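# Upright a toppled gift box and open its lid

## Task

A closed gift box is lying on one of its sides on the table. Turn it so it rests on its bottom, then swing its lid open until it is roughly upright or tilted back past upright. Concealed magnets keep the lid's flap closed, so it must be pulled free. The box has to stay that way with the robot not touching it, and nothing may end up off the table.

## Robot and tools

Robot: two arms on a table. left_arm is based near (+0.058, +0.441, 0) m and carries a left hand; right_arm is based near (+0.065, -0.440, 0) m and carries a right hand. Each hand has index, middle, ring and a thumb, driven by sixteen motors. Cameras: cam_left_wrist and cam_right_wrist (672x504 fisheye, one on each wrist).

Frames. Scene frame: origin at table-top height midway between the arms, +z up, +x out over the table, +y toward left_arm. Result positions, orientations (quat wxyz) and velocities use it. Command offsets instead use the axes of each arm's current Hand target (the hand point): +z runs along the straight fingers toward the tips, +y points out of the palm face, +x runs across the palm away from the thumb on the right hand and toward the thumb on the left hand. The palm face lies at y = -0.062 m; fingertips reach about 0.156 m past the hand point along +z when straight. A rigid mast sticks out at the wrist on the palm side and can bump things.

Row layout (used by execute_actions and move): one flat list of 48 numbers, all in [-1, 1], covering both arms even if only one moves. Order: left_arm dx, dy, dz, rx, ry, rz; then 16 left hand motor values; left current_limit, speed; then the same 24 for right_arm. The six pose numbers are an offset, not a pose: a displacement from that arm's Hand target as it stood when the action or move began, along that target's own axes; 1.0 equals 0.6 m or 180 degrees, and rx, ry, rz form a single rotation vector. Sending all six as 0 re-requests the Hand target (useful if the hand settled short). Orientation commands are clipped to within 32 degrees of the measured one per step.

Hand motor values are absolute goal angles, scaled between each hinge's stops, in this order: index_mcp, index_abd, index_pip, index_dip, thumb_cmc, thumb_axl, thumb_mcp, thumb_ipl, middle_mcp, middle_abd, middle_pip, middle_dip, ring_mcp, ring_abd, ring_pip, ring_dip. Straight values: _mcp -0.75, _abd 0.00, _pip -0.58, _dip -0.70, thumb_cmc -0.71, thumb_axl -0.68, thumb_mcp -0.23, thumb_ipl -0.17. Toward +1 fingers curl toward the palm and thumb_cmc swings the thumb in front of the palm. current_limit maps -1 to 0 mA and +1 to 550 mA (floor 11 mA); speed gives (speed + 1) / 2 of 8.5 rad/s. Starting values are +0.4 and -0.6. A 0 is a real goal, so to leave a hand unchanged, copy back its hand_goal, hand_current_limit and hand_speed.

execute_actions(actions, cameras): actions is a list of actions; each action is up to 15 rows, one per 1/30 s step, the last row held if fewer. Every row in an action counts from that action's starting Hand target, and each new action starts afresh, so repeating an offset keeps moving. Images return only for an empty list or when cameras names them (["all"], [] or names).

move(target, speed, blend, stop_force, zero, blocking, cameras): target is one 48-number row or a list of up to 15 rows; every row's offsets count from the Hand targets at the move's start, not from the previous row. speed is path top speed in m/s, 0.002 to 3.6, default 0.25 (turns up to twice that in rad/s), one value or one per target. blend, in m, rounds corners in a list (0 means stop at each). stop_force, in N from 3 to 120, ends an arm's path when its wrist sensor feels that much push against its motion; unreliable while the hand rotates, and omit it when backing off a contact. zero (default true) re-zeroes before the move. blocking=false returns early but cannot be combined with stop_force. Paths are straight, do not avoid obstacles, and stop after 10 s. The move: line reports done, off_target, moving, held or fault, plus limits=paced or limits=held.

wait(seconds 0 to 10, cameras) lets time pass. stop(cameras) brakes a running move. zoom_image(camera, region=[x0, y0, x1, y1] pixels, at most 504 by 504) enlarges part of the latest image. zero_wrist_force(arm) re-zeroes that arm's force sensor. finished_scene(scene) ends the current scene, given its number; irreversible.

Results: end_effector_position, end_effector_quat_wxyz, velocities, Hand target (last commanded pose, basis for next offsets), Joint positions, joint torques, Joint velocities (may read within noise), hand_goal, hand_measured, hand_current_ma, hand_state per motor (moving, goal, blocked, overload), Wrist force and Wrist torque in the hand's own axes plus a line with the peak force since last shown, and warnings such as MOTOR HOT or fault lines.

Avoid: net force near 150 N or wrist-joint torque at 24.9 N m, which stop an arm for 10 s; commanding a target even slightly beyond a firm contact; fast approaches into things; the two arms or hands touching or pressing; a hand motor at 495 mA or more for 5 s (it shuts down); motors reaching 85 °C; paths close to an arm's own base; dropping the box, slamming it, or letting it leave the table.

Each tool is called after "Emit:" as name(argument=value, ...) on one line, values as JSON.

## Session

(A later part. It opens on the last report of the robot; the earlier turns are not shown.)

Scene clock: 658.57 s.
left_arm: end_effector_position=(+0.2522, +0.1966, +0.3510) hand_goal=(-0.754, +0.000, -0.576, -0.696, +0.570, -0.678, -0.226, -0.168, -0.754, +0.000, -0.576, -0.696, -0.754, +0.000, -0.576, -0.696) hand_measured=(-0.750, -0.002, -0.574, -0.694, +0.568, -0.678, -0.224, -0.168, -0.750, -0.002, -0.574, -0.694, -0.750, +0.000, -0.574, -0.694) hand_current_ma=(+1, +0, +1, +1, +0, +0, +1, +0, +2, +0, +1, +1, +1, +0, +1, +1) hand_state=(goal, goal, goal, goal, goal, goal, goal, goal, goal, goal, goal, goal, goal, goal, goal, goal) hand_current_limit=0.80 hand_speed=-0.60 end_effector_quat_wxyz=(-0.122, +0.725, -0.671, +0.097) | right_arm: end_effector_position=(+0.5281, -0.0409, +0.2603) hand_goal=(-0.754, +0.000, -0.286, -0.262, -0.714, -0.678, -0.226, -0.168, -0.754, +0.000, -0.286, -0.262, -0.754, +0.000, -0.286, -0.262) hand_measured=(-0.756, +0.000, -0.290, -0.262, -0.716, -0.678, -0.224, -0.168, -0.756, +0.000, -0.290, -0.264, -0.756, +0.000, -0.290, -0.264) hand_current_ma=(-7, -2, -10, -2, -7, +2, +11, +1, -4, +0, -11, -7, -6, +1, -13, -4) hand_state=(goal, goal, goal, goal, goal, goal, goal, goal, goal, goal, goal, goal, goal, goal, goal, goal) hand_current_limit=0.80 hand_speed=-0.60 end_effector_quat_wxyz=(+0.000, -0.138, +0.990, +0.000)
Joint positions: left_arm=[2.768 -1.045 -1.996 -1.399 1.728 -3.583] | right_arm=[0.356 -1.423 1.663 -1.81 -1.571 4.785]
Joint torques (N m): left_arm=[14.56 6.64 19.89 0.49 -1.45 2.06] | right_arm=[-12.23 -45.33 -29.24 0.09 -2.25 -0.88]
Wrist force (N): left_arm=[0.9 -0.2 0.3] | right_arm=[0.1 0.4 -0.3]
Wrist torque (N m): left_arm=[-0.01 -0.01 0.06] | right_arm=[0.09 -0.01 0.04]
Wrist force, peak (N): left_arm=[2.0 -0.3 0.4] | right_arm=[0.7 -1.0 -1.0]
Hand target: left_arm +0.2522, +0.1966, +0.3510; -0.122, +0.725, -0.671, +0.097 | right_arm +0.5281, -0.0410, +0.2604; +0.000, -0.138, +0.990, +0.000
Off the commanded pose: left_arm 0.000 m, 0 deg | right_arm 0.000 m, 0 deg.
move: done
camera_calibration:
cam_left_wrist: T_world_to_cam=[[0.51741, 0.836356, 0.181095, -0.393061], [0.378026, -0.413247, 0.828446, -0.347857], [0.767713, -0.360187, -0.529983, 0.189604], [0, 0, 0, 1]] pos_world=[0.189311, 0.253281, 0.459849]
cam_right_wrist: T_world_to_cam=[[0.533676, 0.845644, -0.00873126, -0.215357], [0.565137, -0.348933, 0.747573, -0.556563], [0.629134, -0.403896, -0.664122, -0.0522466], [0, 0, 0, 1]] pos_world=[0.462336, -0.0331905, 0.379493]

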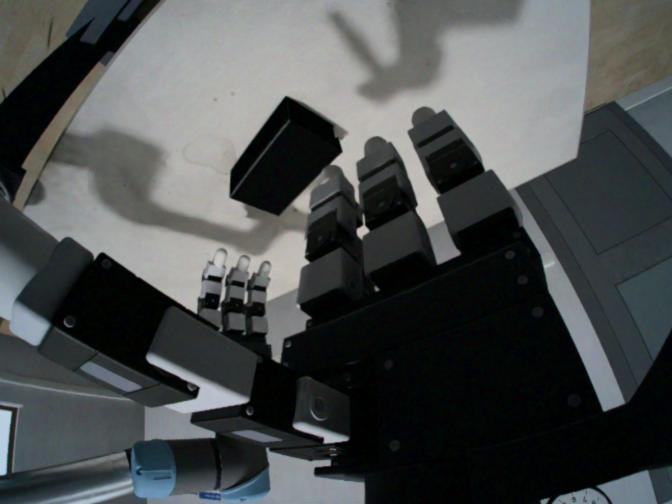

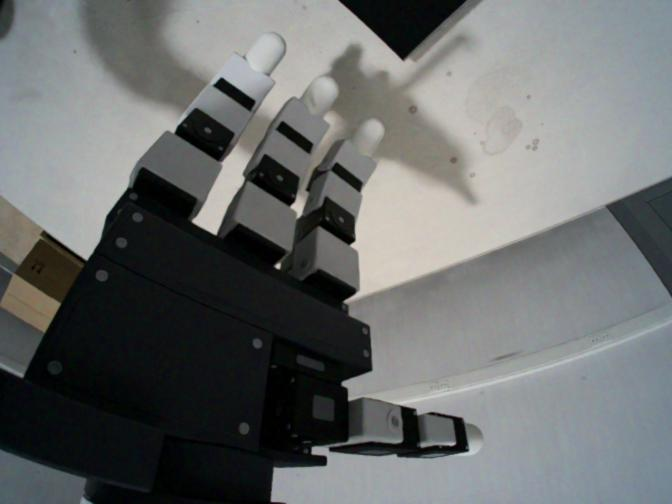

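Emit:
move(target=[[0.3455,0.0453,0.152,0.011,-0.0144,-0.0646,-0.754,0,-0.576,-0.696,0.571,-0.678,-0.226,-0.168,-0.754,0,-0.576,-0.696,-0.754,0,-0.576,-0.696,0.8,-0.6,-0.127,0.191,0,0,0,-0.5036,-0.754,0,-0.286,-0.262,-0.714,-0.678,-0.226,-0.168,-0.754,0,-0.286,-0.262,-0.754,0,-0.286,-0.262,0.8,-0.6],[0.351,0.1205,0.3853,0.011,-0.0144,-0.0646,-0.754,0,-0.576,-0.696,0.571,-0.678,-0.226,-0.168,-0.754,0,-0.576,-0.696,-0.754,0,-0.576,-0.696,0.8,-0.6,-0.075,0.2525,0.238,0,0,-0.5036,-0.754,0,-0.286,-0.262,-0.714,-0.678,-0.226,-0.168,-0.754,0,-0.286,-0.262,-0.754,0,-0.286,-0.262,0.8,-0.6]], speed=[0.3,0.15], cameras=["all"])

Emit:
zoom_image(camera="cam_right_wrist", region=[200, 0, 600, 200])

Scene clock: 712.00 s.
left_arm: end_effector_position=(+0.2711, -0.0078, +0.1044) hand_goal=(-0.754, +0.000, -0.576, -0.696, +0.570, -0.678, -0.226, -0.168, -0.754, +0.000, -0.576, -0.696, -0.754, +0.000, -0.576, -0.696) hand_measured=(-0.750, -0.002, -0.574, -0.694, +0.568, -0.678, -0.224, -0.168, -0.750, -0.002, -0.574, -0.694, -0.750, +0.000, -0.574, -0.694) hand_current_ma=(+1, +0, +1, +1, +0, +0, +1, +0, +2, +0, +1, +1, +1, +0, +1, +1) hand_state=(goal, goal, goal, goal, goal, goal, goal, goal, goal, goal, goal, goal, goal, goal, goal, goal) hand_current_limit=0.80 hand_speed=-0.60 end_effector_quat_wxyz=(-0.139, +0.789, -0.589, +0.104) | right_arm: end_effector_position=(+0.5300, +0.1170, +0.1177) hand_goal=(-0.754, +0.000, -0.286, -0.262, -0.714, -0.678, -0.226, -0.168, -0.754, +0.000, -0.286, -0.262, -0.754, +0.000, -0.286, -0.262) hand_measured=(-0.756, +0.000, -0.290, -0.262, -0.716, -0.678, -0.224, -0.168, -0.756, +0.000, -0.290, -0.264, -0.756, +0.000, -0.290, -0.264) hand_current_ma=(-7, -2, -10, -2, -7, +2, +11, +1, -4, +0, -11, -7, -6, +1, -13, -4) hand_state=(goal, goal, goal, goal, goal, goal, goal, goal, goal, goal, goal, goal, goal, goal, goal, goal) hand_current_limit=0.80 hand_speed=-0.60 end_effector_quat_wxyz=(+0.000, +0.801, -0.598, +0.000)
Joint positions: left_arm=[2.321 -1.7 -2.135 -0.72 1.883 -4.237] | right_arm=[0.627 -0.784 1.083 -1.869 -1.571 3.475]
Joint torques (N m): left_arm=[-2.4 16.19 13.08 4.34 -1.01 2.01] | right_arm=[11.75 -42.95 -17.1 -4.73 2.48 1.76]
Wrist force (N): left_arm=[1.1 -0.1 0.2] | right_arm=[0.3 0.1 -0.4]
Wrist torque (N m): left_arm=[-0.02 -0.08 0.07] | right_arm=[0.04 -0.02 -0.09]
Wrist force, peak (N): left_arm=[1.5 0.0 0.8] | right_arm=[0.3 -0.1 -1.4]
Hand target: left_arm +0.2711, -0.0078, +0.1043; -0.139, +0.789, -0.589, +0.104 | right_arm +0.5300, +0.1170, +0.1176; +0.000, +0.801, -0.598, +0.000
Off the commanded pose: left_arm 0.000 m, 0 deg | right_arm 0.000 m, 0 deg.
move: done
camera_calibration:
cam_left_wrist: T_world_to_cam=[[0.327405, 0.926755, 0.184206, -0.135444], [0.419509, -0.317255, 0.850506, -0.247957], [0.846651, -0.201184, -0.492653, -0.0531864], [0, 0, 0, 1]] pos_world=[0.193395, 0.0361573, 0.209636]
cam_right_wrist: T_world_to_cam=[[-0.851659, 0.524031, -0.0082752, 0.420729], [0.342896, 0.569079, 0.747376, -0.385459], [0.396357, 0.633673, -0.664349, -0.082293], [0, 0, 0, 1]] pos_world=[0.523107, 0.0510288, 0.236893]

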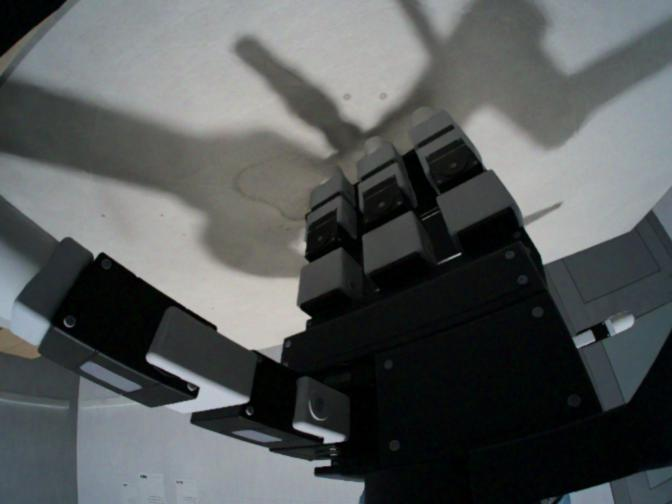

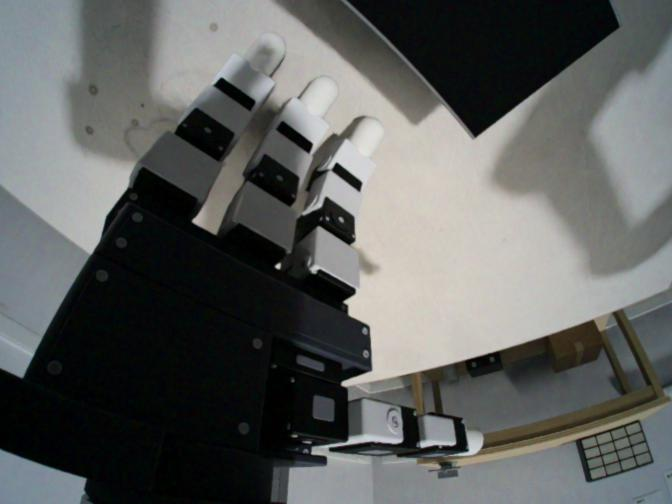

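Scaled by 1.260 from the camera's 672x504 image, which has a finer 960x720 frame.

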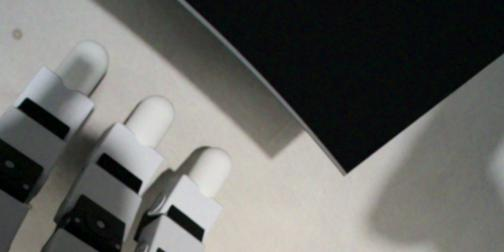

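Emit:
move(target=[[0,-0.0627,0.0228,0,0,0,-0.754,0,-0.576,-0.696,0.571,-0.678,-0.226,-0.168,-0.754,0,-0.576,-0.696,-0.754,0,-0.576,-0.696,0.8,-0.6,0,0.06,0,0,0,0,-0.754,0,-0.286,-0.262,-0.714,-0.678,-0.226,-0.168,-0.754,0,-0.286,-0.262,-0.754,0,-0.286,-0.262,0.8,-0.6],[0,-0.0627,0.0228,0,0,0,-0.754,0,-0.576,-0.696,0.571,-0.678,-0.226,-0.168,-0.754,0,-0.576,-0.696,-0.754,0,-0.576,-0.696,0.8,-0.6,0,0.09,0,0,0,0,-0.754,0,-0.286,-0.262,-0.714,-0.678,-0.226,-0.168,-0.754,0,-0.286,-0.262,-0.754,0,-0.286,-0.262,0.8,-0.6]], speed=[0.06,0.02], cameras=["all"])

Emit:
zoom_image(camera="cam_right_wrist", region=[200, 0, 500, 200])

Scene clock: 731.90 s.
left_arm: end_effector_position=(+0.3095, +0.0035, +0.1043) hand_goal=(-0.754, +0.000, -0.576, -0.696, +0.570, -0.678, -0.226, -0.168, -0.754, +0.000, -0.576, -0.696, -0.754, +0.000, -0.576, -0.696) hand_measured=(-0.716, -0.002, -0.564, -0.694, +0.568, -0.678, -0.224, -0.168, -0.712, -0.002, -0.564, -0.694, -0.714, +0.000, -0.560, -0.694) hand_current_ma=(+57, +0, +8, +1, +0, +0, +1, +0, +62, +0, +8, +1, +61, +0, +12, +1) hand_state=(blocked, goal, goal, goal, goal, goal, goal, goal, blocked, goal, goal, goal, blocked, goal, goal, goal) hand_current_limit=0.80 hand_speed=-0.60 end_effector_quat_wxyz=(-0.139, +0.789, -0.589, +0.104) | right_arm: end_effector_position=(+0.4783, +0.1017, +0.1176) hand_goal=(-0.754, +0.000, -0.286, -0.262, -0.714, -0.678, -0.226, -0.168, -0.754, +0.000, -0.286, -0.262, -0.754, +0.000, -0.286, -0.262) hand_measured=(-0.806, -0.002, -0.286, -0.238, -0.716, -0.678, -0.224, -0.168, -0.808, +0.000, -0.284, -0.230, -0.810, +0.000, -0.282, -0.230) hand_current_ma=(-229, -2, -1, +92, -7, +2, +11, +1, -244, -1, +9, +125, -252, +0, +10, +132) hand_state=(blocked, goal, goal, blocked, goal, goal, goal, goal, blocked, goal, goal, blocked, blocked, goal, goal, blocked) hand_current_limit=0.80 hand_speed=-0.60 end_effector_quat_wxyz=(+0.000, +0.801, -0.598, +0.000)
Joint positions: left_arm=[2.398 -1.723 -2.115 -0.692 1.87 -4.157] | right_arm=[0.651 -0.898 1.284 -1.956 -1.571 3.499]
Joint torques (N m): left_arm=[17.12 16.53 27.92 4.65 2.86 2] | right_arm=[18.68 -44.43 4.8 2.52 3.58 1.72]
Wrist force (N): left_arm=[0.8 9.9 -6.3] | right_arm=[0.0 -22.3 -27.0]
Wrist torque (N m): left_arm=[0.05 -0.16 -0.20] | right_arm=[2.64 0.69 -0.68]
Wrist force, peak (N): left_arm=[1.1 10.3 -6.5] | right_arm=[0.0 -22.3 -27.0]
Hand target: left_arm +0.3095, +0.0036, +0.1043; -0.139, +0.789, -0.589, +0.104 | right_arm +0.4782, +0.1017, +0.1176; +0.000, +0.801, -0.598, +0.000
Off the commanded pose: left_arm 0.000 m, 0 deg | right_arm 0.000 m, 0 deg.
move: done
camera_calibration:
cam_left_wrist: T_world_to_cam=[[0.327445, 0.926765, 0.184081, -0.158435], [0.419512, -0.317163, 0.850539, -0.260322], [0.846634, -0.201281, -0.492643, -0.0835169], [0, 0, 0, 1]] pos_world=[0.231795, 0.0474571, 0.209436]
cam_right_wrist: T_world_to_cam=[[-0.851608, 0.524114, -0.00829426, 0.384639], [0.342925, 0.56903, 0.7474, -0.359024], [0.396443, 0.633648, -0.664322, -0.0522817], [0, 0, 0, 1]] pos_world=[0.471407, 0.0358289, 0.236793]

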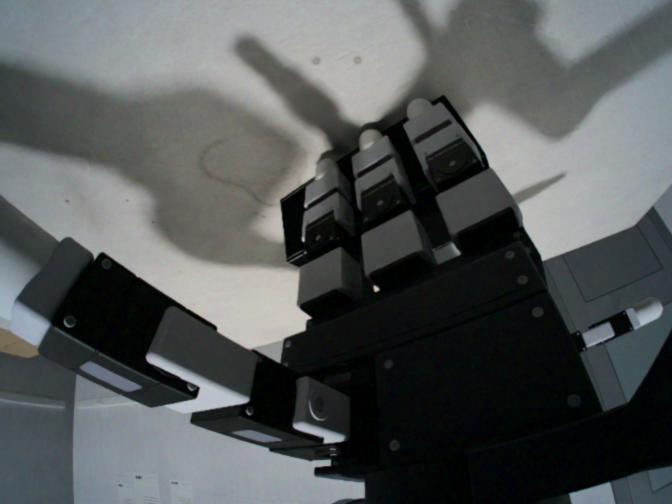

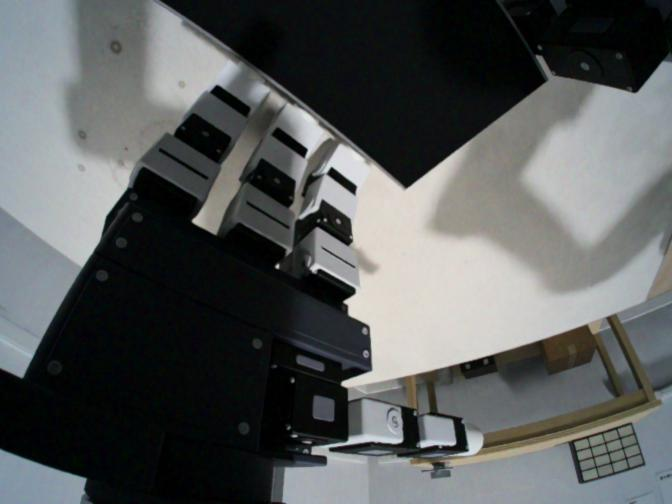

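Scaled by 1.680 from the camera's 672x504 image, which has a finer 960x720 frame.

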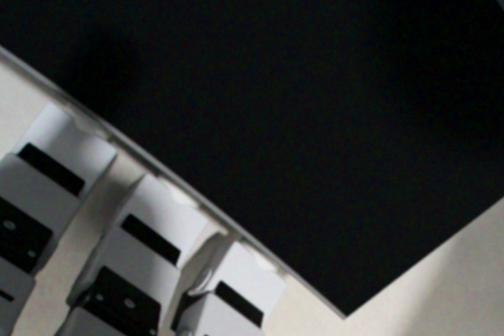

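Emit:
move(target=[[0,0,0,0,0,0,-0.754,0,-0.576,-0.696,0.571,-0.678,-0.226,-0.168,-0.754,0,-0.576,-0.696,-0.754,0,-0.576,-0.696,0.8,-0.6,0,0,-0.035,0,0,0,-0.754,0,-0.286,-0.262,-0.714,-0.678,-0.226,-0.168,-0.754,0,-0.286,-0.262,-0.754,0,-0.286,-0.262,0.8,-0.6]], speed=0.03, cameras=["all"])

Emit:
zoom_image(camera="cam_left_wrist", region=[250, 80, 520, 290])

Scene clock: 748.20 s.
left_arm: end_effector_position=(+0.3095, +0.0036, +0.1043) hand_goal=(-0.754, +0.000, -0.576, -0.696, +0.570, -0.678, -0.226, -0.168, -0.754, +0.000, -0.576, -0.696, -0.754, +0.000, -0.576, -0.696) hand_measured=(-0.716, +0.000, -0.560, -0.694, +0.568, -0.678, -0.224, -0.168, -0.714, +0.000, -0.564, -0.694, -0.716, +0.000, -0.560, -0.694) hand_current_ma=(+57, +0, +11, +1, +0, +0, +1, +0, +60, +0, +8, +1, +56, +0, +12, +1) hand_state=(blocked, goal, goal, goal, goal, goal, goal, goal, blocked, goal, goal, goal, blocked, goal, goal, goal) hand_current_limit=0.80 hand_speed=-0.60 end_effector_quat_wxyz=(-0.139, +0.789, -0.589, +0.104) | right_arm: end_effector_position=(+0.4782, +0.1017, +0.1384) hand_goal=(-0.754, +0.000, -0.286, -0.262, -0.714, -0.678, -0.226, -0.168, -0.754, +0.000, -0.286, -0.262, -0.754, +0.000, -0.286, -0.262) hand_measured=(-0.810, +0.000, -0.322, -0.280, -0.716, -0.678, -0.224, -0.168, -0.810, +0.000, -0.320, -0.278, -0.808, +0.000, -0.324, -0.280) hand_current_ma=(-253, -2, -139, -70, -7, +2, +11, +1, -249, -1, -134, -61, -240, +0, -150, -71) hand_state=(blocked, goal, blocked, goal, goal, goal, goal, goal, blocked, goal, blocked, goal, blocked, goal, blocked, goal) hand_current_limit=0.80 hand_speed=-0.60 end_effector_quat_wxyz=(+0.000, +0.801, -0.598, +0.000)
Joint positions: left_arm=[2.398 -1.723 -2.115 -0.692 1.87 -4.157] | right_arm=[0.652 -0.916 1.259 -1.913 -1.571 3.499]
Joint torques (N m): left_arm=[13.98 18.93 28.08 4.64 1.06 1.84] | right_arm=[-5.31 -69.47 -25.84 2.08 -0.59 1.58]
Wrist force (N): left_arm=[0.4 8.7 -3.3] | right_arm=[0.8 -9.0 1.8]
Wrist torque (N m): left_arm=[-0.18 -0.24 -0.20] | right_arm=[0.71 0.01 -0.28]
Wrist force, peak (N): left_arm=[1.1 10.2 -6.3] | right_arm=[0.0 -23.1 -28.2]
Hand target: left_arm +0.3095, +0.0036, +0.1043; -0.139, +0.789, -0.589, +0.104 | right_arm +0.4782, +0.1017, +0.1386; +0.000, +0.801, -0.598, +0.000
Off the commanded pose: left_arm 0.000 m, 0 deg | right_arm 0.000 m, 0 deg.
move: done
camera_calibration:
cam_left_wrist: T_world_to_cam=[[0.327445, 0.926765, 0.184081, -0.158435], [0.419512, -0.317163, 0.850539, -0.260322], [0.846634, -0.201281, -0.492643, -0.0835169], [0, 0, 0, 1]] pos_world=[0.231795, 0.0474571, 0.209436]
cam_right_wrist: T_world_to_cam=[[-0.851661, 0.524028, -0.00820094, 0.384731], [0.342918, 0.569014, 0.747416, -0.374536], [0.396333, 0.633733, -0.664306, -0.0383799], [0, 0, 0, 1]] pos_world=[0.471307, 0.0358288, 0.257593]

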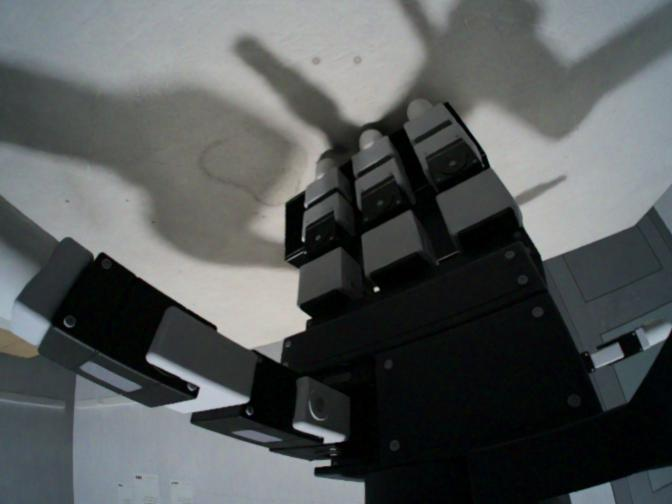

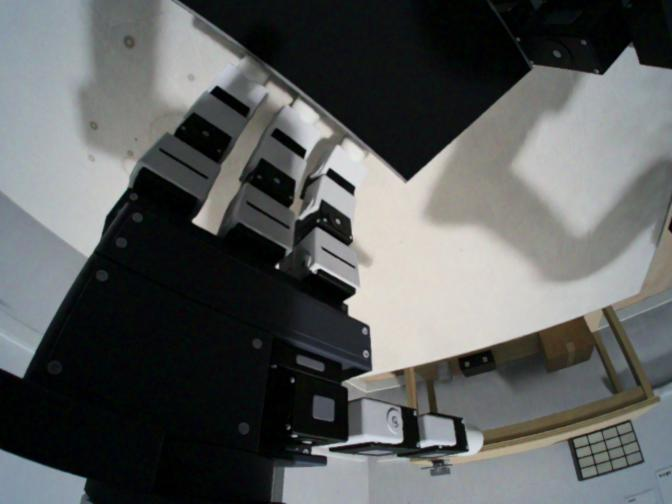

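Scaled by 1.867 from the camera's 672x504 image, which has a finer 960x720 frame.

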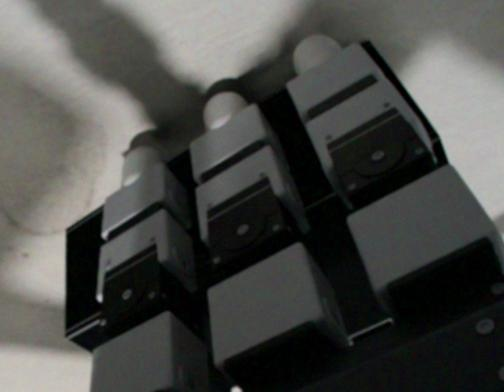

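Emit:
move(target=[[0,0,0,0,0,0,-0.754,0,-0.576,-0.696,0.571,-0.678,-0.226,-0.168,-0.754,0,-0.576,-0.696,-0.754,0,-0.576,-0.696,0.8,-0.6,0,0,-0.055,0,0,0,-0.754,0,-0.286,-0.262,-0.714,-0.678,-0.226,-0.168,-0.754,0,-0.286,-0.262,-0.754,0,-0.286,-0.262,0.8,-0.6]], speed=0.03, cameras=["all"])

Emit:
zoom_image(camera="cam_right_wrist", region=[180, 0, 600, 220])

Scene clock: 761.17 s.
left_arm: end_effector_position=(+0.3095, +0.0036, +0.1043) hand_goal=(-0.754, +0.000, -0.576, -0.696, +0.570, -0.678, -0.226, -0.168, -0.754, +0.000, -0.576, -0.696, -0.754, +0.000, -0.576, -0.696) hand_measured=(-0.710, +0.000, -0.560, -0.694, +0.568, -0.678, -0.224, -0.168, -0.708, +0.000, -0.564, -0.694, -0.710, +0.000, -0.558, -0.694) hand_current_ma=(+68, +0, +12, +1, +0, +0, +1, +0, +72, +0, +8, +1, +67, +0, +14, +1) hand_state=(blocked, goal, goal, goal, goal, goal, goal, goal, blocked, goal, goal, goal, blocked, goal, goal, goal) hand_current_limit=0.80 hand_speed=-0.60 end_effector_quat_wxyz=(-0.139, +0.789, -0.589, +0.104) | right_arm: end_effector_position=(+0.4782, +0.1017, +0.1714) hand_goal=(-0.754, +0.000, -0.286, -0.262, -0.714, -0.678, -0.226, -0.168, -0.754, +0.000, -0.286, -0.262, -0.754, +0.000, -0.286, -0.262) hand_measured=(-0.818, +0.000, -0.324, -0.282, -0.716, -0.678, -0.224, -0.168, -0.816, +0.000, -0.324, -0.282, -0.812, +0.000, -0.330, -0.284) hand_current_ma=(-290, -2, -148, -73, -7, +2, +11, +1, -275, -1, -155, -76, -262, +0, -176, -85) hand_state=(blocked, goal, blocked, goal, goal, goal, goal, goal, blocked, goal, blocked, blocked, blocked, goal, blocked, blocked) hand_current_limit=0.80 hand_speed=-0.60 end_effector_quat_wxyz=(+0.000, +0.801, -0.598, +0.000)
Joint positions: left_arm=[2.398 -1.723 -2.115 -0.692 1.87 -4.157] | right_arm=[0.652 -0.941 1.212 -1.841 -1.571 3.499]
Joint torques (N m): left_arm=[2.45 24.25 27.8 4.75 3.73 1.12] | right_arm=[-9.02 -66.65 -26.15 2.55 0.95 1.01]
Wrist force (N): left_arm=[0.4 10.1 -3.0] | right_arm=[0.3 -10.3 1.3]
Wrist torque (N m): left_arm=[-0.09 -0.11 -0.22] | right_arm=[0.83 -0.01 -0.34]
Wrist force, peak (N): left_arm=[0.5 10.2 -3.2] | right_arm=[0.5 -10.4 1.4]
Hand target: left_arm +0.3095, +0.0036, +0.1043; -0.139, +0.789, -0.589, +0.104 | right_arm +0.4782, +0.1017, +0.1716; +0.000, +0.801, -0.598, +0.000
Off the commanded pose: left_arm 0.000 m, 0 deg | right_arm 0.000 m, 0 deg.
move: done
camera_calibration:
cam_left_wrist: T_world_to_cam=[[0.32743, 0.926769, 0.184091, -0.158434], [0.419439, -0.317147, 0.850581, -0.260316], [0.846676, -0.20129, -0.492566, -0.0835418], [0, 0, 0, 1]] pos_world=[0.231795, 0.0474572, 0.209436]
cam_right_wrist: T_world_to_cam=[[-0.851641, 0.524061, -0.00823649, 0.385054], [0.34294, 0.569051, 0.747377, -0.399144], [0.396358, 0.633672, -0.664349, -0.0163914], [0, 0, 0, 1]] pos_world=[0.471307, 0.0357288, 0.290593]

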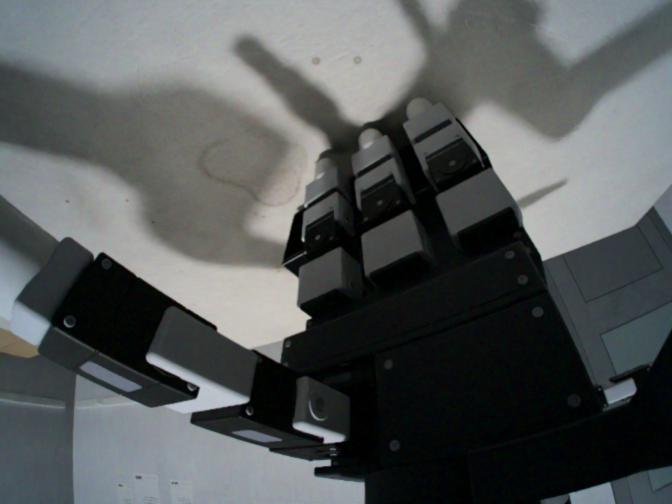

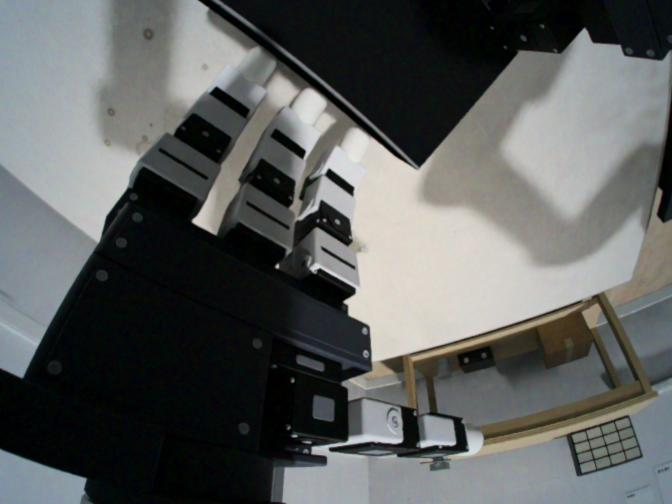

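Scaled by 1.200 from the camera's 672x504 image, which has a finer 960x720 frame.

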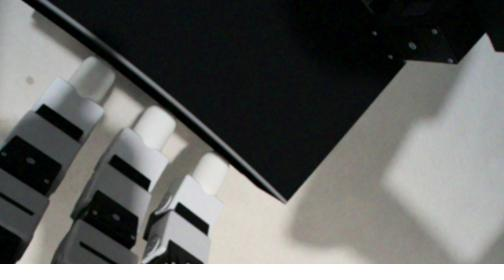

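Emit:
move(target=[[0,0,0,0,0,0,-0.754,0,-0.576,-0.696,0.571,-0.678,-0.226,-0.168,-0.754,0,-0.576,-0.696,-0.754,0,-0.576,-0.696,0.8,-0.6,0,0,0.085,0,0,0,-0.754,0,-0.286,-0.262,-0.714,-0.678,-0.226,-0.168,-0.754,0,-0.286,-0.262,-0.754,0,-0.286,-0.262,0.8,-0.6],[0,0,0,0,0,0,-0.754,0,-0.576,-0.696,0.571,-0.678,-0.226,-0.168,-0.754,0,-0.576,-0.696,-0.754,0,-0.576,-0.696,0.8,-0.6,0,-0.04,0.085,0,0,0,-0.754,0,-0.286,-0.262,-0.714,-0.678,-0.226,-0.168,-0.754,0,-0.286,-0.262,-0.754,0,-0.286,-0.262,0.8,-0.6]], speed=[0.03,0.04], cameras=["all"])

Emit:
zoom_image(camera="cam_right_wrist", region=[180, 0, 600, 220])

Scene clock: 821.03 s.
left_arm: end_effector_position=(+0.3095, +0.0036, +0.1043) hand_goal=(-0.754, +0.000, -0.576, -0.696, +0.570, -0.678, -0.226, -0.168, -0.754, +0.000, -0.576, -0.696, -0.754, +0.000, -0.576, -0.696) hand_measured=(-0.736, +0.000, -0.568, -0.694, +0.568, -0.678, -0.224, -0.168, -0.738, +0.000, -0.570, -0.694, -0.740, +0.000, -0.568, -0.694) hand_current_ma=(+15, +0, +4, +1, +0, +0, +1, +0, +14, +0, +3, +1, +11, +0, +4, +1) hand_state=(goal, goal, goal, goal, goal, goal, goal, goal, goal, goal, goal, goal, goal, goal, goal, goal) hand_current_limit=0.80 hand_speed=-0.60 end_effector_quat_wxyz=(-0.139, +0.789, -0.589, +0.104) | right_arm: end_effector_position=(+0.5011, +0.1085, +0.1206) hand_goal=(-0.754, +0.000, -0.286, -0.262, -0.714, -0.678, -0.226, -0.168, -0.754, +0.000, -0.286, -0.262, -0.754, +0.000, -0.286, -0.262) hand_measured=(-0.756, +0.000, -0.290, -0.266, -0.716, -0.678, -0.224, -0.168, -0.756, +0.002, -0.290, -0.266, -0.756, +0.002, -0.290, -0.264) hand_current_ma=(-8, +1, -13, -10, -7, +2, +11, +1, -6, +3, -12, -10, -6, +4, -13, -6) hand_state=(goal, goal, goal, goal, goal, goal, goal, goal, goal, goal, goal, goal, goal, goal, goal, goal) hand_current_limit=0.80 hand_speed=-0.60 end_effector_quat_wxyz=(+0.000, +0.801, -0.598, +0.000)
Joint positions: left_arm=[2.398 -1.723 -2.115 -0.692 1.87 -4.157] | right_arm=[0.64 -0.852 1.196 -1.914 -1.571 3.488]
Joint torques (N m): left_arm=[-7.18 23.17 26.81 3.99 0.17 0.11] | right_arm=[-12.67 -41.3 -28.12 -0.21 1.59 -0.66]
Wrist force (N): left_arm=[0.6 0.5 0.1] | right_arm=[-0.1 0.7 -0.6]
Wrist torque (N m): left_arm=[-0.08 0.00 0.03] | right_arm=[0.15 0.06 0.02]
Wrist force, peak (N): left_arm=[0.5 10.1 -3.3] | right_arm=[0.5 -10.2 1.6]
Hand target: left_arm +0.3095, +0.0036, +0.1043; -0.139, +0.789, -0.589, +0.104 | right_arm +0.5012, +0.1085, +0.1206; +0.000, +0.801, -0.598, +0.000
Off the commanded pose: left_arm 0.000 m, 0 deg | right_arm 0.000 m, 0 deg.
move: done
camera_calibration:
cam_left_wrist: T_world_to_cam=[[0.32743, 0.926769, 0.184091, -0.158434], [0.419439, -0.317147, 0.850581, -0.260316], [0.846676, -0.20129, -0.492566, -0.0835418], [0, 0, 0, 1]] pos_world=[0.231795, 0.0474572, 0.209436]
cam_right_wrist: T_world_to_cam=[[-0.851641, 0.524061, -0.00823649, 0.400574], [0.34294, 0.569051, 0.747377, -0.372901], [0.396358, 0.633672, -0.664349, -0.0635259], [0, 0, 0, 1]] pos_world=[0.494207, 0.0425288, 0.239793]

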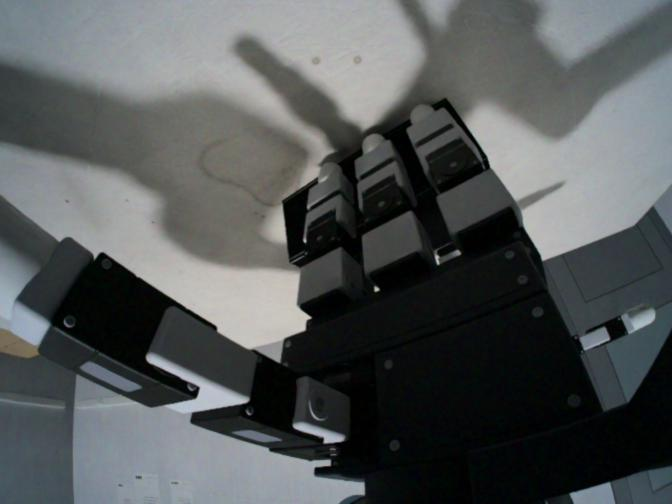

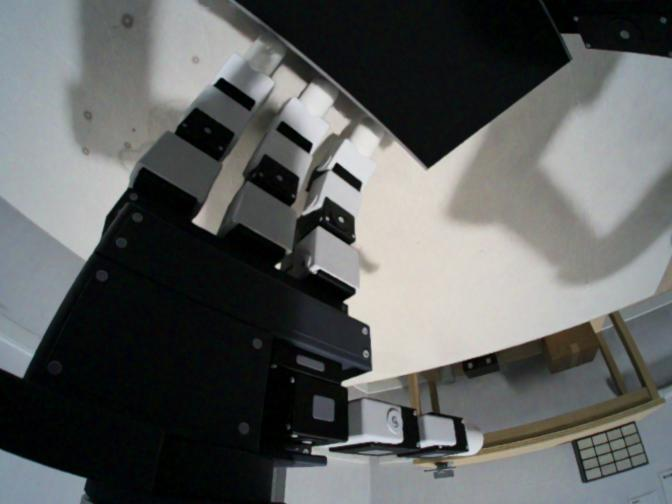

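Scaled by 1.200 from the camera's 672x504 image, which has a finer 960x720 frame.

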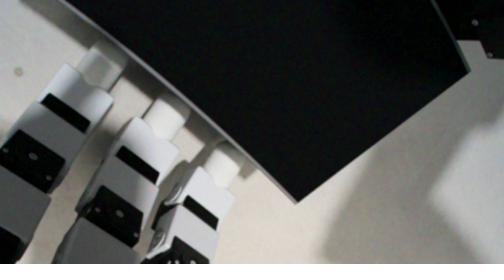

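Emit:
move(target=[[0,0,0,0,0,0,-0.754,0,-0.576,-0.696,0.571,-0.678,-0.226,-0.168,-0.754,0,-0.576,-0.696,-0.754,0,-0.576,-0.696,0.8,-0.6,0,0,0.007,0,0,0,-0.754,0,-0.286,-0.262,-0.714,-0.678,-0.226,-0.168,-0.754,0,-0.286,-0.262,-0.754,0,-0.286,-0.262,0.8,-0.6],[0,0,0,0,0,0,-0.754,0,-0.576,-0.696,0.571,-0.678,-0.226,-0.168,-0.754,0,-0.576,-0.696,-0.754,0,-0.576,-0.696,0.8,-0.6,0,0.0265,0.007,0,0,0,-0.754,0,-0.286,-0.262,-0.714,-0.678,-0.226,-0.168,-0.754,0,-0.286,-0.262,-0.754,0,-0.286,-0.262,0.8,-0.6],[0,0,0,0,0,0,-0.754,0,-0.576,-0.696,0.571,-0.678,-0.226,-0.168,-0.754,0,-0.576,-0.696,-0.754,0,-0.576,-0.696,0.8,-0.6,0,0.0265,-0.04,0,0,0,-0.754,0,-0.286,-0.262,-0.714,-0.678,-0.226,-0.168,-0.754,0,-0.286,-0.262,-0.754,0,-0.286,-0.262,0.8,-0.6]], speed=[0.03,0.03,0.03], cameras=["all"])

Emit:
zoom_image(camera="cam_right_wrist", region=[180, 0, 600, 220])

Emit:
zoom_image(camera="cam_left_wrist", region=[250, 80, 520, 290])

Scene clock: 845.73 s.
left_arm: end_effector_position=(+0.3095, +0.0036, +0.1043) hand_goal=(-0.754, +0.000, -0.576, -0.696, +0.570, -0.678, -0.226, -0.168, -0.754, +0.000, -0.576, -0.696, -0.754, +0.000, -0.576, -0.696) hand_measured=(-0.726, +0.000, -0.564, -0.694, +0.568, -0.678, -0.224, -0.168, -0.726, +0.000, -0.566, -0.694, -0.728, +0.000, -0.566, -0.694) hand_current_ma=(+34, +0, +7, +1, +0, +0, +1, +0, +35, +0, +5, +1, +31, +0, +6, +1) hand_state=(blocked, goal, goal, goal, goal, goal, goal, goal, blocked, goal, goal, goal, blocked, goal, goal, goal) hand_current_limit=0.80 hand_speed=-0.60 end_effector_quat_wxyz=(-0.139, +0.789, -0.589, +0.104) | right_arm: end_effector_position=(+0.4860, +0.1040, +0.1444) hand_goal=(-0.754, +0.000, -0.286, -0.262, -0.714, -0.678, -0.226, -0.168, -0.754, +0.000, -0.286, -0.262, -0.754, +0.000, -0.286, -0.262) hand_measured=(-0.794, +0.000, -0.310, -0.274, -0.716, -0.678, -0.224, -0.168, -0.792, +0.000, -0.310, -0.274, -0.790, +0.000, -0.312, -0.274) hand_current_ma=(-170, +0, -88, -39, -7, +2, +11, +1, -158, +1, -90, -43, -150, +2, -98, -44) hand_state=(blocked, goal, blocked, goal, goal, goal, goal, goal, blocked, goal, blocked, goal, blocked, goal, blocked, goal) hand_current_limit=0.80 hand_speed=-0.60 end_effector_quat_wxyz=(+0.000, +0.801, -0.598, +0.000)
Joint positions: left_arm=[2.398 -1.723 -2.115 -0.692 1.87 -4.157] | right_arm=[0.648 -0.905 1.222 -1.888 -1.571 3.495]
Joint torques (N m): left_arm=[-7.98 23.57 20.06 1.55 0.71 -0.79] | right_arm=[13.52 -69.25 -26.93 1.75 2.42 1.49]
Wrist force (N): left_arm=[0.8 6.2 -1.7] | right_arm=[-0.3 -5.8 1.1]
Wrist torque (N m): left_arm=[-0.21 -0.11 -0.07] | right_arm=[0.56 0.05 -0.28]
Wrist force, peak (N): left_arm=[0.6 6.4 -1.8] | right_arm=[-0.7 -8.2 -10.3]
Hand target: left_arm +0.3095, +0.0036, +0.1043; -0.139, +0.789, -0.589, +0.104 | right_arm +0.4860, +0.1040, +0.1446; +0.000, +0.801, -0.598, +0.000
Off the commanded pose: left_arm 0.000 m, 0 deg | right_arm 0.000 m, 0 deg.
move: done
camera_calibration:
cam_left_wrist: T_world_to_cam=[[0.32743, 0.926769, 0.184091, -0.158434], [0.419439, -0.317147, 0.850581, -0.260316], [0.846676, -0.20129, -0.492566, -0.0835418], [0, 0, 0, 1]] pos_world=[0.231795, 0.0474572, 0.209436]
cam_right_wrist: T_world_to_cam=[[-0.851641, 0.524061, -0.00823649, 0.390269], [0.34294, 0.569051, 0.747377, -0.382949], [0.396358, 0.633672, -0.664349, -0.0388779], [0, 0, 0, 1]] pos_world=[0.479107, 0.0380288, 0.263593]

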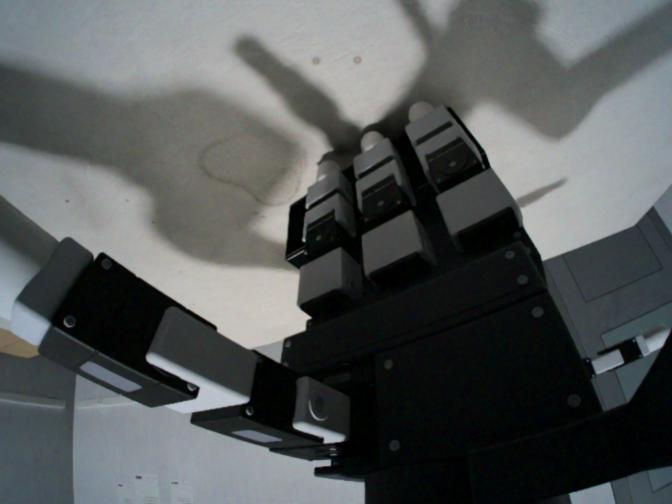

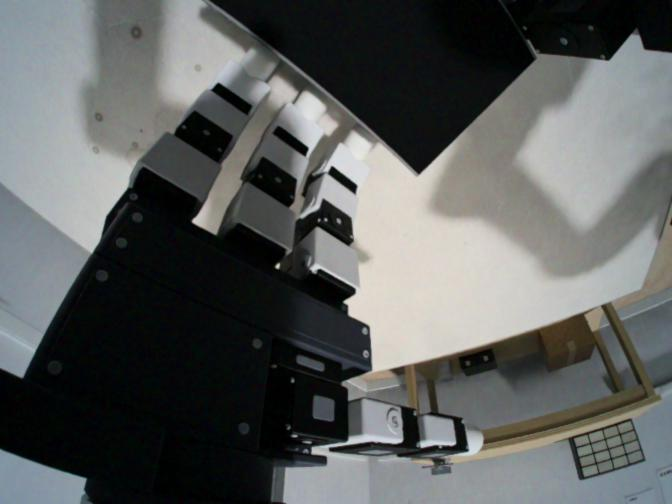

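Scaled by 1.200 from the camera's 672x504 image, which has a finer 960x720 frame.

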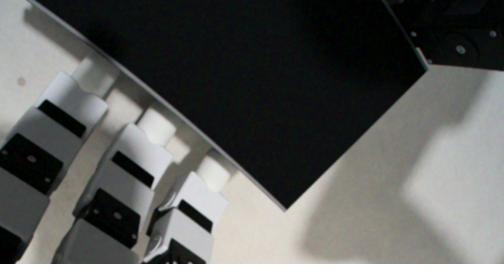

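Scaled by 1.867 from the camera's 672x504 image, which has a finer 960x720 frame.

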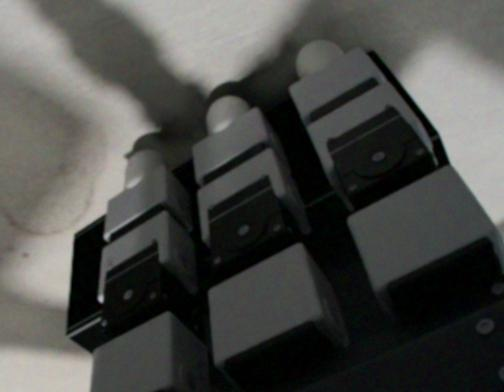

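Emit:
move(target=[[0,0,0,0,0,0,-0.754,0,-0.576,-0.696,0.571,-0.678,-0.226,-0.168,-0.754,0,-0.576,-0.696,-0.754,0,-0.576,-0.696,0.8,-0.6,0,0,0.039,0,0,0,-0.754,0,-0.286,-0.262,-0.714,-0.678,-0.226,-0.168,-0.754,0,-0.286,-0.262,-0.754,0,-0.286,-0.262,0.8,-0.6],[0,0,0,0,0,0,-0.754,0,-0.576,-0.696,0.571,-0.678,-0.226,-0.168,-0.754,0,-0.576,-0.696,-0.754,0,-0.576,-0.696,0.8,-0.6,0,-0.01,0.039,0,0,0,-0.818,0,-0.256,-0.262,-0.714,-0.678,-0.226,-0.168,-0.754,0,-0.286,-0.262,-0.754,0,-0.286,-0.262,0.8,-0.6],[0,0,0,0,0,0,-0.754,0,-0.576,-0.696,0.571,-0.678,-0.226,-0.168,-0.754,0,-0.576,-0.696,-0.754,0,-0.576,-0.696,0.8,-0.6,0,0.012,0.039,0,0,0,-0.818,0,-0.256,-0.262,-0.714,-0.678,-0.226,-0.168,-0.754,0,-0.286,-0.262,-0.754,0,-0.286,-0.262,0.8,-0.6]], speed=[0.03,0.03,0.02], cameras=["cam_right_wrist"])

Emit:
zoom_image(camera="cam_right_wrist", region=[180, 0, 600, 220])

Scene clock: 882.87 s.
left_arm: end_effector_position=(+0.3095, +0.0036, +0.1043) hand_goal=(-0.754, +0.000, -0.576, -0.696, +0.570, -0.678, -0.226, -0.168, -0.754, +0.000, -0.576, -0.696, -0.754, +0.000, -0.576, -0.696) hand_measured=(-0.722, +0.000, -0.566, -0.694, +0.568, -0.678, -0.224, -0.168, -0.722, +0.000, -0.568, -0.694, -0.724, +0.000, -0.566, -0.694) hand_current_ma=(+42, +0, +6, +1, +0, +0, +1, +0, +41, +0, +5, +1, +36, +0, +6, +1) hand_state=(blocked, goal, goal, goal, goal, goal, goal, goal, blocked, goal, goal, goal, blocked, goal, goal, goal) hand_current_limit=0.80 hand_speed=-0.60 end_effector_quat_wxyz=(-0.139, +0.789, -0.589, +0.104) | right_arm: end_effector_position=(+0.4792, +0.1020, +0.1212) hand_goal=(-0.818, +0.000, -0.256, -0.262, -0.714, -0.678, -0.226, -0.168, -0.754, +0.000, -0.286, -0.262, -0.754, +0.000, -0.286, -0.262) hand_measured=(-0.826, +0.000, -0.258, -0.262, -0.716, -0.678, -0.224, -0.168, -0.812, +0.002, -0.282, -0.228, -0.810, +0.004, -0.284, -0.230) hand_current_ma=(-31, +0, -9, +3, -7, +2, +11, +1, -266, +7, +10, +135, -255, +8, +6, +127) hand_state=(goal, goal, goal, goal, goal, goal, goal, goal, blocked, goal, goal, blocked, blocked, goal, goal, blocked) hand_current_limit=0.80 hand_speed=-0.60 end_effector_quat_wxyz=(+0.000, +0.801, -0.598, +0.000)
Joint positions: left_arm=[2.398 -1.723 -2.115 -0.692 1.87 -4.157] | right_arm=[0.651 -0.899 1.277 -1.948 -1.571 3.499]
Joint torques (N m): left_arm=[-8.23 22.98 15.46 4.62 1.69 -1.07] | right_arm=[18.21 -47.5 -1.79 1.21 0.69 2.14]
Wrist force (N): left_arm=[0.3 7.6 -4.9] | right_arm=[0.1 -17.5 -22.1]
Wrist torque (N m): left_arm=[0.03 -0.15 -0.14] | right_arm=[2.25 1.03 -0.81]
Wrist force, peak (N): left_arm=[0.2 7.8 -5.3] | right_arm=[0.1 -17.5 -22.1]
Hand target: left_arm +0.3095, +0.0036, +0.1043; -0.139, +0.789, -0.589, +0.104 | right_arm +0.4791, +0.1019, +0.1212; +0.000, +0.801, -0.598, +0.000
Off the commanded pose: left_arm 0.000 m, 0 deg | right_arm 0.000 m, 0 deg.
move: done
camera_calibration:
cam_right_wrist: T_world_to_cam=[[-0.85164, 0.524062, -0.00823768, 0.385335], [0.342911, 0.569005, 0.747426, -0.362136], [0.396385, 0.633713, -0.664294, -0.0503554], [0, 0, 0, 1]] pos_world=[0.472307, 0.0360288, 0.240393]
Images, in order (width x height): cam_right_wrist 672x504.

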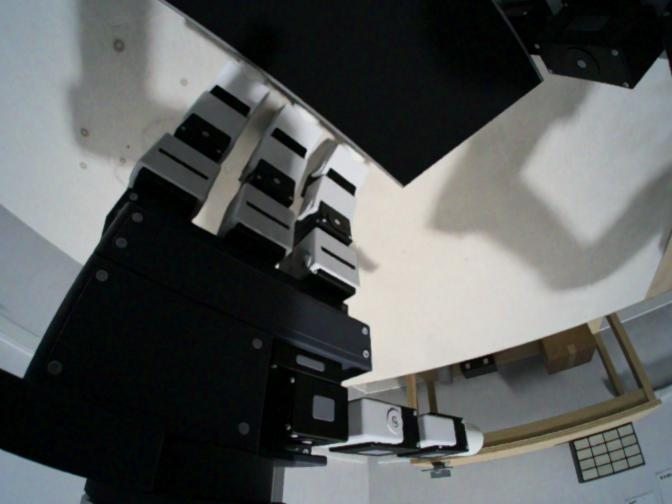

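Scaled by 1.200 from the camera's 672x504 image, which has a finer 960x720 frame.

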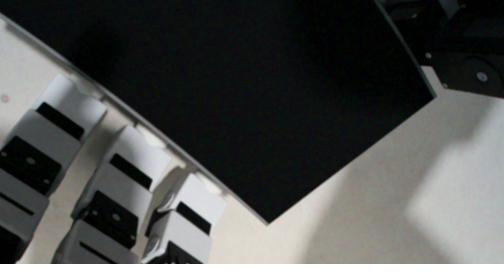

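Emit:
move(target=[0,0,0,0,0,0,-0.754,0,-0.576,-0.696,0.571,-0.678,-0.226,-0.168,-0.754,0,-0.576,-0.696,-0.754,0,-0.576,-0.696,0.8,-0.6,0,0,0,0,0,0,-0.959,0,0.095,0.159,-0.714,-0.678,-0.226,-0.168,-0.754,0,-0.286,-0.262,-0.754,0,-0.286,-0.262,0.9,-0.93], cameras=["all"])

Emit:
zoom_image(camera="cam_right_wrist", region=[180, 0, 600, 220])

Emit:
zoom_image(camera="cam_left_wrist", region=[250, 80, 520, 290])

Scene clock: 892.10 s.
left_arm: end_effector_position=(+0.3095, +0.0036, +0.1043) hand_goal=(-0.754, +0.000, -0.576, -0.696, +0.570, -0.678, -0.226, -0.168, -0.754, +0.000, -0.576, -0.696, -0.754, +0.000, -0.576, -0.696) hand_measured=(-0.718, +0.000, -0.564, -0.694, +0.568, -0.678, -0.224, -0.168, -0.718, +0.000, -0.566, -0.694, -0.720, +0.000, -0.564, -0.694) hand_current_ma=(+51, +0, +7, +1, +0, +0, +1, +0, +52, +0, +6, +1, +46, +0, +8, +1) hand_state=(blocked, goal, goal, goal, goal, goal, goal, goal, blocked, goal, goal, goal, blocked, goal, goal, goal) hand_current_limit=0.80 hand_speed=-0.60 end_effector_quat_wxyz=(-0.139, +0.789, -0.589, +0.104) | right_arm: end_effector_position=(+0.4791, +0.1019, +0.1212) hand_goal=(-0.960, +0.000, +0.094, +0.158, -0.714, -0.678, -0.226, -0.168, -0.754, +0.000, -0.286, -0.262, -0.754, +0.000, -0.286, -0.262) hand_measured=(-0.998, +0.000, -0.030, +0.042, -0.716, -0.678, -0.224, -0.168, -0.810, +0.002, -0.286, -0.242, -0.812, +0.002, -0.286, -0.230) hand_current_ma=(-162, +0, -523, -522, -7, +2, +11, +1, -252, +6, -2, +79, -260, +6, +1, +126) hand_state=(blocked, goal, blocked, blocked, goal, goal, goal, goal, blocked, goal, goal, blocked, blocked, goal, goal, blocked) hand_current_limit=0.90 hand_speed=-0.93 end_effector_quat_wxyz=(+0.000, +0.801, -0.598, +0.000)
Joint positions: left_arm=[2.398 -1.723 -2.115 -0.692 1.87 -4.157] | right_arm=[0.651 -0.9 1.277 -1.948 -1.571 3.499]
Joint torques (N m): left_arm=[-8.48 23.66 15.02 4.69 3.6 -1.01] | right_arm=[11.98 -53.11 -13.8 0.8 0.71 1.47]
Wrist force (N): left_arm=[1.5 8.8 -6.2] | right_arm=[-0.6 -11.5 -3.6]
Wrist torque (N m): left_arm=[0.07 -0.12 -0.05] | right_arm=[1.11 0.56 -0.37]
Wrist force, peak (N): left_arm=[1.4 8.8 -6.4] | right_arm=[0.0 -17.7 -22.4]
Hand target: left_arm +0.3095, +0.0036, +0.1043; -0.139, +0.789, -0.589, +0.104 | right_arm +0.4791, +0.1019, +0.1212; +0.000, +0.801, -0.598, +0.000
Off the commanded pose: left_arm 0.000 m, 0 deg | right_arm 0.000 m, 0 deg.
move: done
camera_calibration:
cam_left_wrist: T_world_to_cam=[[0.32743, 0.926769, 0.184091, -0.158434], [0.419439, -0.317147, 0.850581, -0.260316], [0.846676, -0.20129, -0.492566, -0.0835418], [0, 0, 0, 1]] pos_world=[0.231795, 0.0474572, 0.209436]
cam_right_wrist: T_world_to_cam=[[-0.851659, 0.524031, -0.0082752, 0.385269], [0.342896, 0.569079, 0.747376, -0.362085], [0.396357, 0.633673, -0.664349, -0.0502881], [0, 0, 0, 1]] pos_world=[0.472207, 0.0360288, 0.240393]

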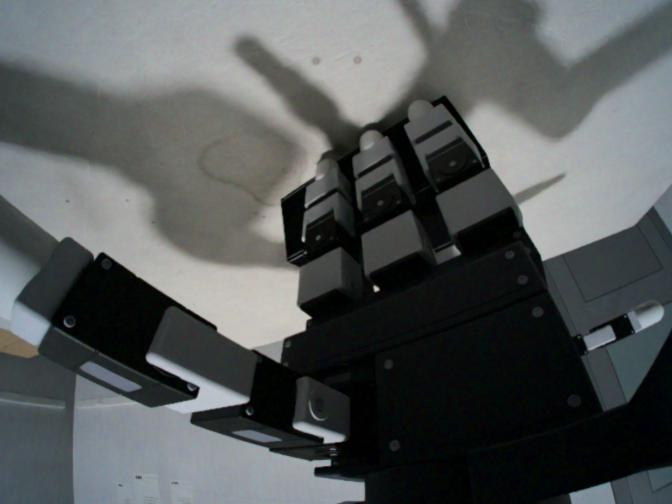

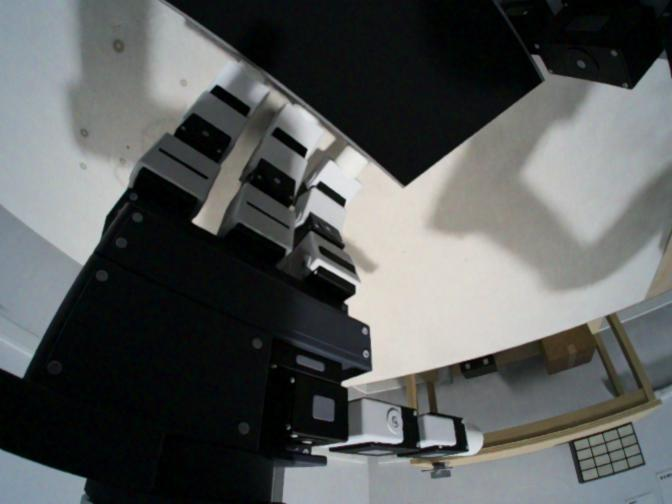

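Scaled by 1.200 from the camera's 672x504 image, which has a finer 960x720 frame.

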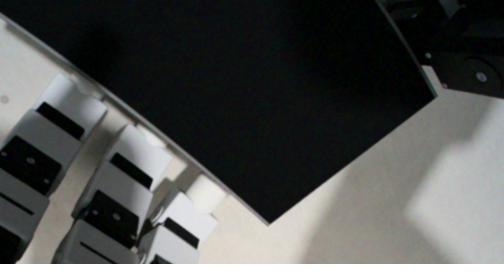

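Scaled by 1.867 from the camera's 672x504 image, which has a finer 960x720 frame.

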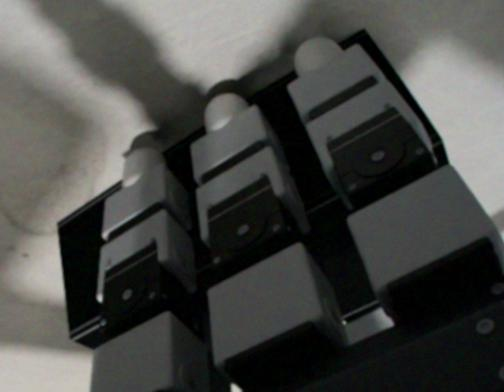

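Emit:
move(target=[[0,0,0,0,0,0,-0.754,0,-0.576,-0.696,0.571,-0.678,-0.226,-0.168,-0.754,0,-0.576,-0.696,-0.754,0,-0.576,-0.696,0.8,-0.6,0,0,0,0,0,0,-0.98,0,-0.286,-0.33,-0.714,-0.678,-0.226,-0.168,-0.754,0,-0.286,-0.262,-0.754,0,-0.286,-0.262,0.7,-0.85],[0,0,0,0,0,0,-0.754,0,-0.576,-0.696,0.571,-0.678,-0.226,-0.168,-0.754,0,-0.576,-0.696,-0.754,0,-0.576,-0.696,0.8,-0.6,0,0,0,0,0,0,-0.9,0,-0.358,-0.333,-0.714,-0.678,-0.226,-0.168,-0.754,0,-0.286,-0.262,-0.754,0,-0.286,-0.262,0.7,-0.85],[0,0,0,0,0,0,-0.754,0,-0.576,-0.696,0.571,-0.678,-0.226,-0.168,-0.754,0,-0.576,-0.696,-0.754,0,-0.576,-0.696,0.8,-0.6,0,0,0,0,0,0,-0.712,0,-0.358,-0.333,-0.714,-0.678,-0.226,-0.168,-0.754,0,-0.286,-0.262,-0.754,0,-0.286,-0.262,0.7,-0.85]], cameras=["cam_right_wrist"])

Emit:
zoom_image(camera="cam_right_wrist", region=[280, 100, 420, 200])

Scene clock: 940.57 s.
left_arm: end_effector_position=(+0.3095, +0.0036, +0.1043) hand_goal=(-0.754, +0.000, -0.576, -0.696, +0.570, -0.678, -0.226, -0.168, -0.754, +0.000, -0.576, -0.696, -0.754, +0.000, -0.576, -0.696) hand_measured=(-0.718, +0.000, -0.564, -0.694, +0.568, -0.678, -0.224, -0.168, -0.718, +0.000, -0.566, -0.694, -0.720, +0.000, -0.564, -0.694) hand_current_ma=(+51, +0, +7, +1, +0, +0, +1, +0, +52, +0, +6, +1, +46, +0, +8, +1) hand_state=(blocked, goal, goal, goal, goal, goal, goal, goal, blocked, goal, goal, goal, blocked, goal, goal, goal) hand_current_limit=0.80 hand_speed=-0.60 end_effector_quat_wxyz=(-0.139, +0.789, -0.589, +0.104) | right_arm: end_effector_position=(+0.4791, +0.1019, +0.1212) hand_goal=(-0.712, +0.000, -0.358, -0.334, -0.714, -0.678, -0.226, -0.168, -0.754, +0.000, -0.286, -0.262, -0.754, +0.000, -0.286, -0.262) hand_measured=(-0.754, +0.000, -0.362, -0.334, -0.716, -0.678, -0.224, -0.168, -0.810, +0.002, -0.288, -0.242, -0.812, +0.002, -0.286, -0.230) hand_current_ma=(-180, +0, -15, +2, -7, +2, +11, +1, -252, +6, -4, +76, -260, +6, +1, +125) hand_state=(blocked, goal, goal, goal, goal, goal, goal, goal, blocked, goal, goal, blocked, blocked, goal, goal, blocked) hand_current_limit=0.70 hand_speed=-0.85 end_effector_quat_wxyz=(+0.000, +0.801, -0.598, +0.000)
Joint positions: left_arm=[2.398 -1.723 -2.115 -0.692 1.87 -4.157] | right_arm=[0.651 -0.9 1.277 -1.948 -1.571 3.499]
Joint torques (N m): left_arm=[-7.18 23.45 16.61 4.67 3.61 -0.49] | right_arm=[-7.14 -56.42 -11.88 1.03 3.26 1.37]
Wrist force (N): left_arm=[0.8 8.4 -6.2] | right_arm=[-0.2 -8.5 -9.7]
Wrist torque (N m): left_arm=[0.09 -0.14 -0.10] | right_arm=[1.14 0.48 -0.42]
Wrist force, peak (N): left_arm=[1.4 9.2 -6.5] | right_arm=[0.0 -9.6 -11.6]
Hand target: left_arm +0.3095, +0.0036, +0.1043; -0.139, +0.789, -0.589, +0.104 | right_arm +0.4791, +0.1019, +0.1212; +0.000, +0.801, -0.598, +0.000
Off the commanded pose: left_arm 0.000 m, 0 deg | right_arm 0.000 m, 0 deg.
HAND FAULT: one or more motors of the hand drew too much current for too long and shut down. This happened 3 times since the last result. The arm does not stop for it. Each such motor holds nothing for 10 seconds from its own shutdown, also while the arm is stopped by a fault of its own. Then it runs to the goal last written, under the current limit last written. A HAND FAULT can take a little off the scene's score.
move: done
camera_calibration:
cam_right_wrist: T_world_to_cam=[[-0.851641, 0.524061, -0.00823649, 0.385249], [0.34294, 0.569051, 0.747377, -0.362106], [0.396358, 0.633672, -0.664349, -0.0502886], [0, 0, 0, 1]] pos_world=[0.472207, 0.0360288, 0.240393]
Images, in order (width x height): cam_right_wrist 672x504.

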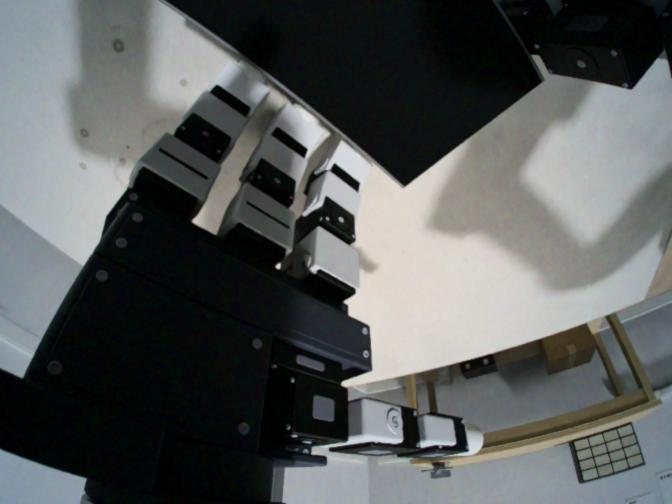

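Scaled by 3.600 from the camera's 672x504 image, which has a finer 960x720 frame.

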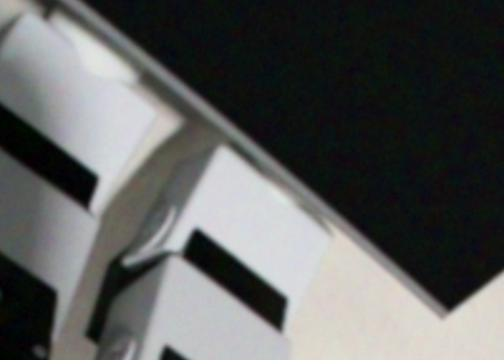

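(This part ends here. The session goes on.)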